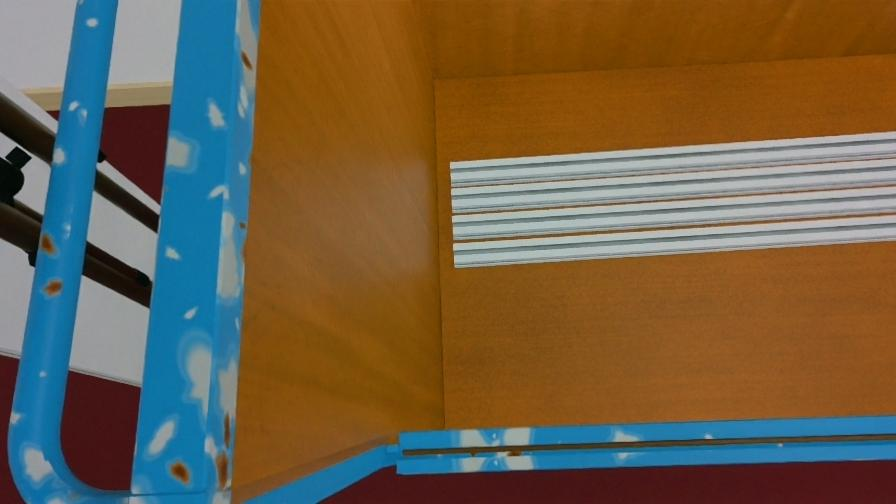

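Emit:
move:
  base: {"x_m_s": -0.3, "for_s": 1.4}
  joints: {"torso_pitch_rad": 0.3, "head_tilt_rad": 0.5, "left_shoulder_pitch_rad": -0.3, "right_shoulder_pitch_rad": -0.3}

Emit:
move:
  base: {"turn_rad_s": 0.8, "for_s": 1.9667}

Emit:
move:
  base: {"x_m_s": 0.6, "for_s": 2.1333}

Emit:
move:
  base: {"turn_rad_s": -0.8, "for_s": 1.9667}
  joints: {"torso_pitch_rad": 0.6, "torso_shift_rad": 0.3, "torso_squat_rad": 0.2, "head_tilt_rad": 0.3}
  cameras: ["head_camera"]

Scene clock: 87.97 s.
Joint torques (N m): left_arm=[-2.35 4.82 1.51 -0.8 -0.02 -0.64 0.03] | right_arm=[-2.07 -5.74 -0.9 -0.8 -0.15 -0.35 0.01]
External joint torques (N m): left_arm=[-0.5 -1.94 0.91 -0.18 -0.04 -0.22 0.03] | right_arm=[0.05 1.36 -0.23 0.28 -0.18 0.12 0]
Wrist force (N): left_arm=[-0.2 0.0 -7.4] | right_arm=[-2.0 2.2 -5.4]
Wrist torque (N m): left_arm=[-0.20 0.14 0.18] | right_arm=[-0.15 -0.06 -0.13]
Wrist force, peak (N): left_arm=[3.5 0.9 -8.1] | right_arm=[-2.1 2.5 -5.4]
move: done
base_odometry: x=+0.100 y=+0.000 heading=+0.000
lidar_m: 0.64 0.96 1.51 5.00 1.66 1.19 1.13 1.18 1.57 4.01 0.95 0.68
base_status: done (sent for 1.4 of 1.4 s)
joint_positions: torso_squat_rad=+0.000 torso_shift_rad=+0.000 torso_pitch_rad=+0.300 torso_yaw_rad=+0.000 left_shoulder_pitch_rad=-0.300 left_shoulder_roll_rad=+0.250 left_shoulder_yaw_rad=-0.043 left_elbow_rad=-0.196 left_forearm_roll_rad=-0.014 left_wrist_pitch_rad=+0.002 left_hand_roll_rad=+0.027 left_gripper_m=+0.099 right_shoulder_pitch_rad=-0.300 right_shoulder_roll_rad=-0.250 right_shoulder_yaw_rad=-0.018 right_elbow_rad=-0.235 right_forearm_roll_rad=+0.049 right_wrist_pitch_rad=-0.014 right_hand_roll_rad=+0.035 right_gripper_m=+0.099 head_pan_rad=+0.000 head_tilt_rad=+0.500
joint_status: all done
wheel_motors_off: 0
motor_effort: left_wheel=+1(32) right_wheel=-2(32)
chest: x=-0.1366 y=+0.0001 z=+1.2761 quat_wxyz=(+0.989, +0.000, +0.149, +0.000)
left_hand: x=-0.0139 y=+0.3829 z=+0.6114 quat_wxyz=(+0.987, +0.109, -0.091, -0.077)
right_hand: x=+0.0092 y=-0.3856 z=+0.6161 quat_wxyz=(+0.982, -0.116, -0.117, +0.098)
pictures: none

Scene clock: 91.87 s.
Joint torques (N m): left_arm=[-2.02 5.05 1.6 -0.77 -0.1 -0.72 -0.05] | right_arm=[-2.17 -6.06 -1.43 -0.79 -0.09 -0.41 -0.04]
External joint torques (N m): left_arm=[-0.17 -1.7 1.01 -0.16 -0.13 -0.3 -0.04] | right_arm=[-0.06 1.04 -0.76 0.29 -0.12 0.06 -0.05]
Wrist force (N): left_arm=[-0.9 0.3 -7.7] | right_arm=[-2.1 2.6 -5.0]
Wrist torque (N m): left_arm=[-0.27 0.11 0.10] | right_arm=[-0.21 -0.08 -0.11]
Wrist force, peak (N): left_arm=[-0.4 -0.2 -8.3] | right_arm=[-2.2 2.6 -5.4]
move: done
base_odometry: x=+0.100 y=+0.000 heading=+1.573
lidar_m: 4.78 1.64 1.18 1.11 1.16 1.57 4.15 0.96 0.70 0.66 0.97 1.50
base_status: done (sent for 1.97 of 1.97 s)
joint_positions: torso_squat_rad=+0.000 torso_shift_rad=+0.000 torso_pitch_rad=+0.300 torso_yaw_rad=+0.000 left_shoulder_pitch_rad=-0.300 left_shoulder_roll_rad=+0.250 left_shoulder_yaw_rad=-0.043 left_elbow_rad=-0.196 left_forearm_roll_rad=-0.014 left_wrist_pitch_rad=+0.002 left_hand_roll_rad=+0.027 left_gripper_m=+0.099 right_shoulder_pitch_rad=-0.300 right_shoulder_roll_rad=-0.250 right_shoulder_yaw_rad=-0.018 right_elbow_rad=-0.235 right_forearm_roll_rad=+0.049 right_wrist_pitch_rad=-0.014 right_hand_roll_rad=+0.035 right_gripper_m=+0.099 head_pan_rad=+0.000 head_tilt_rad=+0.500
joint_status: not commanded
wheel_motors_off: 0
motor_effort: left_wheel=+4(42) right_wheel=+19(49)
chest: x=-0.1366 y=+0.0001 z=+1.2761 quat_wxyz=(+0.989, +0.000, +0.149, +0.000)
left_hand: x=-0.0138 y=+0.3829 z=+0.6114 quat_wxyz=(+0.987, +0.109, -0.091, -0.077)
right_hand: x=+0.0092 y=-0.3856 z=+0.6161 quat_wxyz=(+0.982, -0.116, -0.117, +0.098)
pictures: none

Scene clock: 95.57 s.
Joint torques (N m): left_arm=[-1.33 5.36 1.29 -0.4 0 -0.7 0.03] | right_arm=[-1.22 -6.25 -1.23 -0.53 -0.21 -0.34 -0.12]
External joint torques (N m): left_arm=[0.52 -1.39 0.7 0.22 -0.03 -0.28 0.03] | right_arm=[0.89 0.85 -0.56 0.55 -0.24 0.13 -0.13]
Wrist force (N): left_arm=[-0.4 0.3 -7.5] | right_arm=[-2.3 2.4 -4.6]
Wrist torque (N m): left_arm=[-0.28 0.12 0.12] | right_arm=[-0.18 -0.10 -0.10]
Wrist force, peak (N): left_arm=[-0.3 -0.2 -8.2] | right_arm=[-1.4 2.0 -6.1]
move: done
base_odometry: x=+0.097 y=+1.280 heading=+1.574
lidar_m: 4.32 1.67 1.21 1.14 1.19 1.60 4.21 1.36 1.08 0.80 1.42 1.92
base_status: done (sent for 2.13 of 2.13 s)
joint_positions: torso_squat_rad=+0.000 torso_shift_rad=+0.000 torso_pitch_rad=+0.300 torso_yaw_rad=+0.000 left_shoulder_pitch_rad=-0.300 left_shoulder_roll_rad=+0.250 left_shoulder_yaw_rad=-0.043 left_elbow_rad=-0.196 left_forearm_roll_rad=-0.014 left_wrist_pitch_rad=+0.002 left_hand_roll_rad=+0.027 left_gripper_m=+0.099 right_shoulder_pitch_rad=-0.300 right_shoulder_roll_rad=-0.250 right_shoulder_yaw_rad=-0.018 right_elbow_rad=-0.235 right_forearm_roll_rad=+0.049 right_wrist_pitch_rad=-0.014 right_hand_roll_rad=+0.035 right_gripper_m=+0.099 head_pan_rad=+0.000 head_tilt_rad=+0.500
joint_status: not commanded
wheel_motors_off: 0
motor_effort: left_wheel=+17(52) right_wheel=-15(52)
chest: x=-0.1365 y=+0.0001 z=+1.2761 quat_wxyz=(+0.989, +0.000, +0.149, +0.000)
left_hand: x=-0.0137 y=+0.3829 z=+0.6114 quat_wxyz=(+0.987, +0.109, -0.092, -0.077)
right_hand: x=+0.0093 y=-0.3856 z=+0.6161 quat_wxyz=(+0.982, -0.116, -0.117, +0.098)
pictures: none

Scene clock: 99.50 s.
Joint torques (N m): left_arm=[6.19 4.15 1.17 2.72 -0.02 -0.1 0.04] | right_arm=[6.79 -4.56 -1.31 2.63 -0.23 0.21 -0.02]
External joint torques (N m): left_arm=[-0.54 -1.42 0.68 0.15 -0.03 -0.26 0.03] | right_arm=[0.46 1.36 -0.62 0.66 -0.19 0.12 -0.01]
Wrist force (N): left_arm=[1.9 -0.1 -7.5] | right_arm=[-0.3 2.1 -4.8]
Wrist torque (N m): left_arm=[-0.20 0.25 0.07] | right_arm=[-0.15 0.06 -0.11]
Wrist force, peak (N): left_arm=[1.5 0.3 -8.5] | right_arm=[-2.2 2.9 -5.1]
move: done
base_odometry: x=+0.097 y=+1.280 heading=+0.002
lidar_m: 0.79 1.42 1.91 4.33 1.68 1.20 1.14 1.21 1.63 4.08 1.27 1.08
base_status: done (sent for 1.97 of 1.97 s)
joint_positions: torso_squat_rad=+0.200 torso_shift_rad=+0.300 torso_pitch_rad=+0.600 torso_yaw_rad=+0.000 left_shoulder_pitch_rad=-0.300 left_shoulder_roll_rad=+0.250 left_shoulder_yaw_rad=-0.043 left_elbow_rad=-0.196 left_forearm_roll_rad=-0.014 left_wrist_pitch_rad=+0.002 left_hand_roll_rad=+0.027 left_gripper_m=+0.099 right_shoulder_pitch_rad=-0.300 right_shoulder_roll_rad=-0.250 right_shoulder_yaw_rad=-0.018 right_elbow_rad=-0.235 right_forearm_roll_rad=+0.049 right_wrist_pitch_rad=-0.014 right_hand_roll_rad=+0.035 right_gripper_m=+0.099 head_pan_rad=+0.000 head_tilt_rad=+0.300
joint_status: all done
wheel_motors_off: 0
motor_effort: left_wheel=+18(50) right_wheel=-6(44)
chest: x=+0.1495 y=+0.0001 z=+1.1913 quat_wxyz=(+0.955, +0.000, +0.296, +0.000)
left_hand: x=+0.0703 y=+0.3829 z=+0.5200 quat_wxyz=(+0.989, +0.096, +0.057, -0.092)
right_hand: x=+0.0938 y=-0.3856 z=+0.5177 quat_wxyz=(+0.988, -0.100, +0.031, +0.114)
head_camera: T_world_to_cam=[[-0.00753, -0.9995, -0.03058, 0.04232], [-0.74653, 0.02596, -0.66485, 1.15466], [0.66531, 0.01782, -0.74635, 0.76147]] pos_world=[0.3557, -0.00125, 1.33729]

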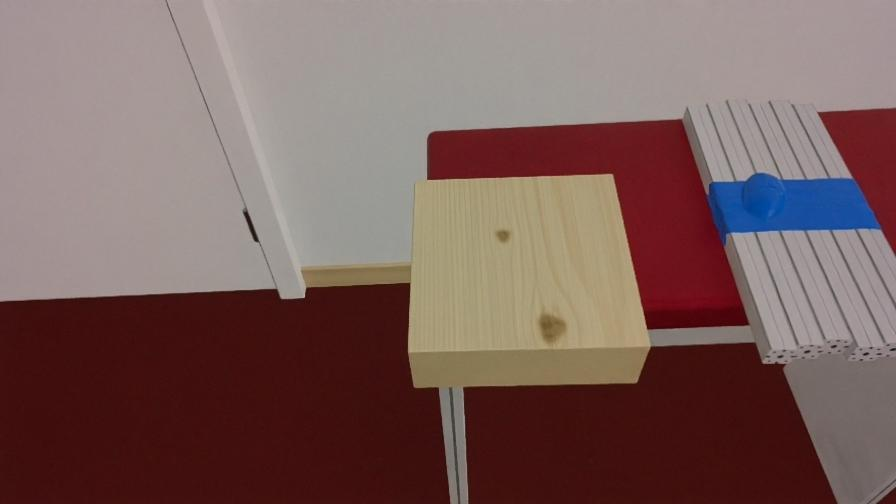

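Emit:
move:
  joints: {"torso_squat_rad": 0.45, "torso_shift_rad": 0.2, "torso_pitch_rad": 0.6, "head_tilt_rad": 0.4, "left_gripper_m": 0.09, "right_gripper_m": 0.09, "left_shoulder_pitch_rad": -0.6, "right_shoulder_pitch_rad": -0.6, "left_elbow_rad": -1.4, "right_elbow_rad": -1.4}

Emit:
move:
  target: {"side": "left", "x": 0.45, "y": 0.215, "z": 0.74, "quat_wxyz": [0.7071, 0, 0, -0.7071]}

Emit:
move:
  target: {"side": "right", "x": 0.45, "y": -0.215, "z": 0.74, "quat_wxyz": [0.7071, 0, 0, 0.7071]}
  cameras: ["all"]

Scene clock: 115.83 s.
Joint torques (N m): left_arm=[-9.69 2.41 2.98 -9.12 -0.01 -2 -0.08] | right_arm=[-9.52 -3.52 -2.83 -9.9 0.13 -1.75 -0.01]
External joint torques (N m): left_arm=[1.17 -1.16 0.76 0.99 -0.05 -0.06 -0.03] | right_arm=[0.78 1.08 -0.68 -0.29 -0.08 0.1 -0.05]
Wrist force (N): left_arm=[-5.7 0.6 -3.3] | right_arm=[-7.3 2.9 -0.4]
Wrist torque (N m): left_arm=[-0.26 -0.19 0.19] | right_arm=[-0.30 -0.39 -0.11]
Wrist force, peak (N): left_arm=[1.8 -0.7 -8.4] | right_arm=[-7.3 2.9 -0.4]
move: done
base_odometry: x=+0.097 y=+1.280 heading=+0.002
lidar_m: 0.79 1.43 1.91 4.31 1.69 1.21 1.14 1.21 1.61 4.09 1.25 1.07
base_status: not commanded
joint_positions: torso_squat_rad=+0.450 torso_shift_rad=+0.200 torso_pitch_rad=+0.600 torso_yaw_rad=+0.000 left_shoulder_pitch_rad=-0.600 left_shoulder_roll_rad=+0.250 left_shoulder_yaw_rad=-0.043 left_elbow_rad=-1.400 left_forearm_roll_rad=-0.014 left_wrist_pitch_rad=+0.002 left_hand_roll_rad=+0.027 left_gripper_m=+0.090 right_shoulder_pitch_rad=-0.600 right_shoulder_roll_rad=-0.250 right_shoulder_yaw_rad=-0.018 right_elbow_rad=-1.400 right_forearm_roll_rad=+0.049 right_wrist_pitch_rad=-0.014 right_hand_roll_rad=+0.035 right_gripper_m=+0.090 head_pan_rad=+0.000 head_tilt_rad=+0.400
joint_status: all done
wheel_motors_off: 0
motor_effort: left_wheel=+18(21) right_wheel=-5(9)
chest: x=+0.0718 y=+0.0001 z=+1.1537 quat_wxyz=(+0.955, +0.000, +0.295, +0.000)
left_hand: x=+0.6114 y=+0.1747 z=+0.8191 quat_wxyz=(+0.762, -0.009, -0.631, -0.147)
right_hand: x=+0.6184 y=-0.2036 z=+0.8283 quat_wxyz=(+0.750, -0.041, -0.640, +0.161)
pictures: none

Scene clock: 117.23 s.
Joint torques (N m): left_arm=[-12.55 6.93 9.07 -4.84 -0.23 -0.76 0.23] | right_arm=[-9.5 -3.52 -2.67 -10.16 0.08 -1.84 0.06]
External joint torques (N m): left_arm=[1.79 -2.6 0.76 -0.26 -0.26 -0.61 0.23] | right_arm=[0.8 1.08 -0.52 -0.54 -0.13 0 0.02]
Wrist force (N): left_arm=[1.4 1.6 -7.1] | right_arm=[-6.8 2.3 -0.4]
Wrist torque (N m): left_arm=[-0.32 0.26 0.13] | right_arm=[-0.25 -0.40 -0.14]
Wrist force, peak (N): left_arm=[-0.7 -0.4 -8.7] | right_arm=[-7.4 2.0 -0.6]
move: done
base_odometry: x=+0.097 y=+1.280 heading=+0.002
lidar_m: 0.80 1.44 1.90 4.32 1.69 1.21 1.16 1.20 1.61 4.07 1.27 1.06
base_status: not commanded
joint_positions: torso_squat_rad=+0.450 torso_shift_rad=+0.200 torso_pitch_rad=+0.600 torso_yaw_rad=+0.000 left_shoulder_pitch_rad=-1.082 left_shoulder_roll_rad=+0.959 left_shoulder_yaw_rad=-0.885 left_elbow_rad=-1.597 left_forearm_roll_rad=+0.956 left_wrist_pitch_rad=+1.285 left_hand_roll_rad=-0.700 left_gripper_m=+0.090 right_shoulder_pitch_rad=-0.600 right_shoulder_roll_rad=-0.250 right_shoulder_yaw_rad=-0.018 right_elbow_rad=-1.400 right_forearm_roll_rad=+0.049 right_wrist_pitch_rad=-0.014 right_hand_roll_rad=+0.035 right_gripper_m=+0.090 head_pan_rad=+0.000 head_tilt_rad=+0.400
joint_status: all done
wheel_motors_off: 0
motor_effort: left_wheel=+18(21) right_wheel=-5(7)
chest: x=+0.0719 y=+0.0001 z=+1.1537 quat_wxyz=(+0.955, +0.000, +0.295, +0.000)
left_hand: x=+0.4502 y=+0.2151 z=+0.7401 quat_wxyz=(+0.707, +0.000, +0.000, -0.707)
left_hand_status: reached (checked arc that bows 82 mm and turns the hand up to 100 deg, planned for 1.1 s): 0 mm and 0.0 deg off.
right_hand: x=+0.6184 y=-0.2036 z=+0.8281 quat_wxyz=(+0.750, -0.041, -0.640, +0.161)
pictures: none

Scene clock: 118.63 s.
Joint torques (N m): left_arm=[-12.95 7.18 8.93 -4.42 -0.08 -0.51 0.25] | right_arm=[-14.53 -9.38 -7.25 -5.07 0.42 -0.19 -0.34]
External joint torques (N m): left_arm=[1.39 -2.36 0.61 0.16 -0.12 -0.37 0.25] | right_arm=[-0.61 0.55 0.6 -0.54 0.21 -0.1 -0.34]
Wrist force (N): left_arm=[1.0 1.5 -8.4] | right_arm=[-1.0 0.7 -5.2]
Wrist torque (N m): left_arm=[-0.27 0.20 0.17] | right_arm=[-0.06 -0.04 -0.18]
Wrist force, peak (N): left_arm=[0.2 1.7 -9.1] | right_arm=[-8.6 2.2 0.6]
move: done
base_odometry: x=+0.097 y=+1.280 heading=+0.002
lidar_m: 0.79 1.43 1.92 4.32 1.69 1.21 1.14 1.20 1.61 4.07 1.24 1.07
base_status: not commanded
joint_positions: torso_squat_rad=+0.450 torso_shift_rad=+0.200 torso_pitch_rad=+0.600 torso_yaw_rad=+0.000 left_shoulder_pitch_rad=-1.082 left_shoulder_roll_rad=+0.959 left_shoulder_yaw_rad=-0.885 left_elbow_rad=-1.598 left_forearm_roll_rad=+0.956 left_wrist_pitch_rad=+1.285 left_hand_roll_rad=-0.700 left_gripper_m=+0.090 right_shoulder_pitch_rad=-1.045 right_shoulder_roll_rad=-0.934 right_shoulder_yaw_rad=+0.825 right_elbow_rad=-1.598 right_forearm_roll_rad=-0.925 right_wrist_pitch_rad=+1.319 right_hand_roll_rad=+0.726 right_gripper_m=+0.090 head_pan_rad=+0.000 head_tilt_rad=+0.400
joint_status: all done
wheel_motors_off: 0
motor_effort: left_wheel=+17(19) right_wheel=-8(8)
chest: x=+0.0719 y=+0.0001 z=+1.1536 quat_wxyz=(+0.955, +0.000, +0.295, +0.000)
left_hand: x=+0.4501 y=+0.2150 z=+0.7401 quat_wxyz=(+0.707, +0.000, +0.000, -0.707)
right_hand: x=+0.4500 y=-0.2151 z=+0.7400 quat_wxyz=(+0.707, +0.000, +0.000, +0.707)
right_hand_status: reached (checked arc that bows 87 mm and turns the hand up to 100 deg, planned for 1.1 s): 0 mm and 0.0 deg off.
pictures: head_camera, left_wrist_camera, right_wrist_camera
head_camera: T_world_to_cam=[[-0.01054, -0.9995, -0.02967, 0.04001], [-0.80908, 0.02596, -0.58712, 0.98288], [0.5876, 0.01782, -0.80895, 0.88265]] pos_world=[0.27701, -0.00125, 1.29228]
left_wrist_camera: T_world_to_cam=[[0.02706, -0.9996, -0.00881, 0.20868], [-0.8881, -0.02809, 0.45879, 0.09526], [-0.45886, -0.00459, -0.8885, 0.93755]] pos_world=[0.50916, 0.21558, 0.79115]
right_wrist_camera: T_world_to_cam=[[0.0288, -0.99924, -0.02626, -0.20965], [-0.86138, -0.03814, 0.50653, 0.03161], [-0.50715, 0.00804, -0.86182, 0.93992]] pos_world=[0.50994, -0.21584, 0.78853]

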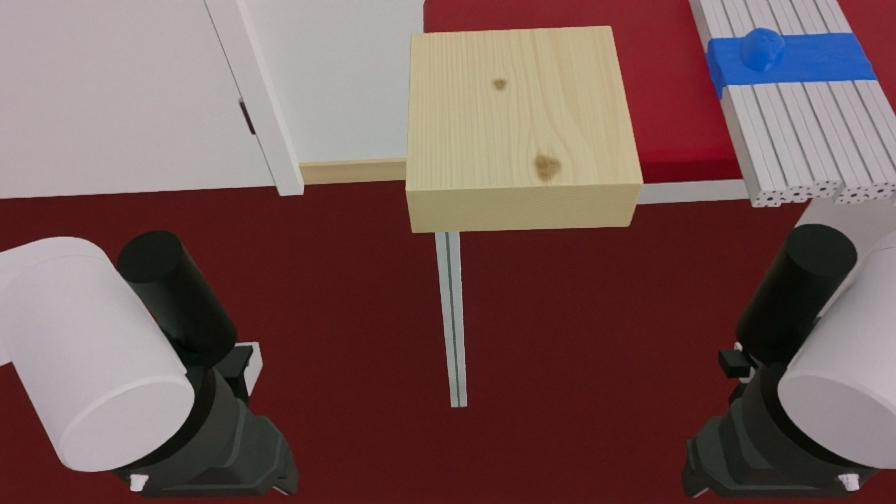

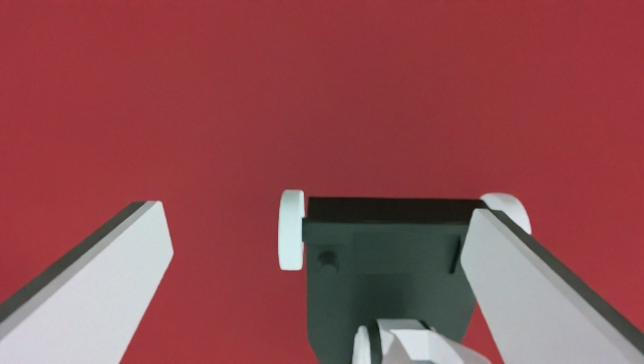

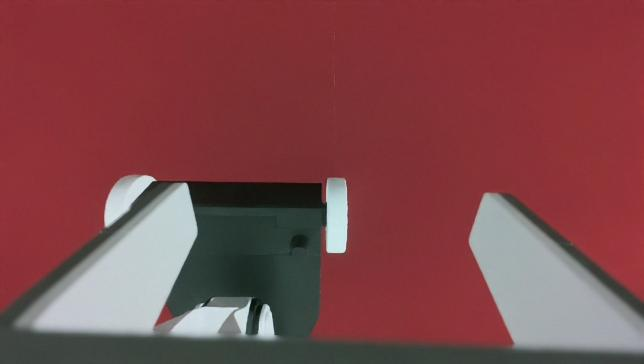

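Emit:
move:
  joints: {"left_shoulder_pitch_rad": -0.75, "left_shoulder_roll_rad": 0.28, "left_shoulder_yaw_rad": 0.2, "left_elbow_rad": -1.6, "left_forearm_roll_rad": 0, "left_wrist_pitch_rad": 1.7, "left_hand_roll_rad": -1.5, "right_shoulder_pitch_rad": -0.75, "right_shoulder_roll_rad": -0.28, "right_shoulder_yaw_rad": -0.2, "right_elbow_rad": -1.6, "right_forearm_roll_rad": 0, "right_wrist_pitch_rad": 1.7, "right_hand_roll_rad": 1.5}
  min_time_s: 1.5

Emit:
move:
  target: {"side": "left", "x": 0.45, "y": 0.215, "z": 0.74, "quat_wxyz": [0.7071, 0, 0, -0.7071]}

Emit:
move:
  target: {"side": "right", "x": 0.45, "y": -0.215, "z": 0.74, "quat_wxyz": [0.7071, 0, 0, 0.7071]}
  cameras: ["head_camera"]

Scene clock: 127.60 s.
Joint torques (N m): left_arm=[-12.01 5.45 2.79 -8.83 -0.08 -0.6 -0.01] | right_arm=[-11.64 -5.74 -3.14 -9.33 0.34 -0.32 -0.19]
External joint torques (N m): left_arm=[0.04 -1.2 0.85 0.13 0.22 -0.33 -0.02] | right_arm=[-0.17 1.13 -1.34 -0.89 -0.21 -0.11 -0.18]
Wrist force (N): left_arm=[1.9 0.7 -7.8] | right_arm=[0.2 1.1 -5.4]
Wrist torque (N m): left_arm=[-0.27 0.26 0.15] | right_arm=[-0.09 0.03 -0.21]
Wrist force, peak (N): left_arm=[0.9 1.0 -8.7] | right_arm=[0.2 3.2 -5.9]
move: done
base_odometry: x=+0.097 y=+1.280 heading=+0.002
lidar_m: 0.79 1.41 1.91 4.33 1.67 1.22 1.15 1.20 1.61 4.09 1.25 1.07
base_status: not commanded
joint_positions: torso_squat_rad=+0.450 torso_shift_rad=+0.200 torso_pitch_rad=+0.600 torso_yaw_rad=+0.000 left_shoulder_pitch_rad=-0.750 left_shoulder_roll_rad=+0.280 left_shoulder_yaw_rad=+0.200 left_elbow_rad=-1.600 left_forearm_roll_rad=+0.000 left_wrist_pitch_rad=+1.700 left_hand_roll_rad=-1.500 left_gripper_m=+0.090 right_shoulder_pitch_rad=-0.750 right_shoulder_roll_rad=-0.280 right_shoulder_yaw_rad=-0.200 right_elbow_rad=-1.600 right_forearm_roll_rad=+0.000 right_wrist_pitch_rad=+1.700 right_hand_roll_rad=+1.500 right_gripper_m=+0.090 head_pan_rad=+0.000 head_tilt_rad=+0.400
joint_status: all done
wheel_motors_off: 0
motor_effort: left_wheel=+18(19) right_wheel=-7(9)
chest: x=+0.0719 y=+0.0001 z=+1.1536 quat_wxyz=(+0.955, +0.000, +0.295, +0.000)
left_hand: x=+0.4634 y=+0.3075 z=+0.7482 quat_wxyz=(+0.723, +0.090, +0.042, -0.684)
right_hand: x=+0.4633 y=-0.3075 z=+0.7482 quat_wxyz=(+0.723, -0.090, +0.043, +0.684)
pictures: none

Scene clock: 128.37 s.
Joint torques (N m): left_arm=[-11.93 2.98 1.54 -8.63 -0.1 -0.32 0.08] | right_arm=[-12.06 -6.22 -3.1 -9.39 0.45 -0.23 -0.14]
External joint torques (N m): left_arm=[0.69 -0.65 0.81 0.35 -0.19 -0.17 0.08] | right_arm=[-0.58 0.65 -1.3 -0.95 -0.09 -0.02 -0.13]
Wrist force (N): left_arm=[0.9 1.8 -7.5] | right_arm=[0.1 0.7 -5.3]
Wrist torque (N m): left_arm=[-0.37 0.20 0.06] | right_arm=[-0.03 0.03 -0.21]
Wrist force, peak (N): left_arm=[0.9 1.6 -8.5] | right_arm=[0.7 1.5 -5.6]
move: done
base_odometry: x=+0.097 y=+1.280 heading=+0.002
lidar_m: 0.80 1.42 1.92 4.31 1.68 1.20 1.14 1.20 1.61 4.07 1.26 1.07
base_status: not commanded
joint_positions: torso_squat_rad=+0.450 torso_shift_rad=+0.200 torso_pitch_rad=+0.600 torso_yaw_rad=+0.000 left_shoulder_pitch_rad=-0.783 left_shoulder_roll_rad=+0.157 left_shoulder_yaw_rad=+0.168 left_elbow_rad=-1.601 left_forearm_roll_rad=+0.074 left_wrist_pitch_rad=+1.762 left_hand_roll_rad=-1.492 left_gripper_m=+0.090 right_shoulder_pitch_rad=-0.750 right_shoulder_roll_rad=-0.280 right_shoulder_yaw_rad=-0.200 right_elbow_rad=-1.600 right_forearm_roll_rad=+0.000 right_wrist_pitch_rad=+1.700 right_hand_roll_rad=+1.500 right_gripper_m=+0.090 head_pan_rad=+0.000 head_tilt_rad=+0.400
joint_status: all done
wheel_motors_off: 0
motor_effort: left_wheel=+17(21) right_wheel=-5(8)
chest: x=+0.0719 y=+0.0001 z=+1.1536 quat_wxyz=(+0.955, +0.000, +0.295, +0.000)
left_hand: x=+0.4501 y=+0.2151 z=+0.7409 quat_wxyz=(+0.707, -0.001, -0.001, -0.708)
left_hand_status: reached (checked arc that bows 3 mm and turns the hand up to 12 deg, planned for 0.4 s): 1 mm and 0.2 deg off.
right_hand: x=+0.4633 y=-0.3075 z=+0.7482 quat_wxyz=(+0.723, -0.090, +0.043, +0.684)
pictures: none

Scene clock: 129.13 s.
Joint torques (N m): left_arm=[-11.9 2.84 1.65 -8.63 -0.01 -0.18 0.19] | right_arm=[-13.01 -4.88 -1.12 -9.21 0.3 -0.06 -0.26]
External joint torques (N m): left_arm=[0.72 -0.81 0.92 0.34 -0.09 -0.03 0.19] | right_arm=[-0.96 -0.98 -0.48 -0.75 0.12 0.04 -0.26]
Wrist force (N): left_arm=[1.4 1.8 -7.4] | right_arm=[-1.0 1.1 -5.1]
Wrist torque (N m): left_arm=[-0.34 0.22 0.04] | right_arm=[-0.14 -0.03 -0.03]
Wrist force, peak (N): left_arm=[0.9 0.8 -8.5] | right_arm=[-2.6 1.4 -5.5]
move: done
base_odometry: x=+0.097 y=+1.280 heading=+0.002
lidar_m: 0.79 1.43 1.91 4.32 1.69 1.19 1.14 1.20 1.60 4.07 1.26 1.06
base_status: not commanded
joint_positions: torso_squat_rad=+0.450 torso_shift_rad=+0.200 torso_pitch_rad=+0.600 torso_yaw_rad=+0.000 left_shoulder_pitch_rad=-0.783 left_shoulder_roll_rad=+0.157 left_shoulder_yaw_rad=+0.168 left_elbow_rad=-1.601 left_forearm_roll_rad=+0.074 left_wrist_pitch_rad=+1.762 left_hand_roll_rad=-1.492 left_gripper_m=+0.090 right_shoulder_pitch_rad=-0.783 right_shoulder_roll_rad=-0.157 right_shoulder_yaw_rad=-0.168 right_elbow_rad=-1.601 right_forearm_roll_rad=-0.074 right_wrist_pitch_rad=+1.762 right_hand_roll_rad=+1.492 right_gripper_m=+0.090 head_pan_rad=+0.000 head_tilt_rad=+0.400
joint_status: all done
wheel_motors_off: 0
motor_effort: left_wheel=+18(19) right_wheel=-7(7)
chest: x=+0.0719 y=+0.0001 z=+1.1536 quat_wxyz=(+0.955, +0.000, +0.295, +0.000)
left_hand: x=+0.4501 y=+0.2152 z=+0.7409 quat_wxyz=(+0.707, +0.000, -0.001, -0.707)
right_hand: x=+0.4499 y=-0.2151 z=+0.7408 quat_wxyz=(+0.707, +0.001, -0.001, +0.707)
right_hand_status: reached (checked arc that bows 3 mm and turns the hand up to 12 deg, planned for 0.4 s): 1 mm and 0.1 deg off.
head_camera: T_world_to_cam=[[-0.01054, -0.9995, -0.02967, 0.04011], [-0.80908, 0.02596, -0.58712, 0.98288], [0.5876, 0.01782, -0.80895, 0.88265]] pos_world=[0.27701, -0.00115, 1.29228]

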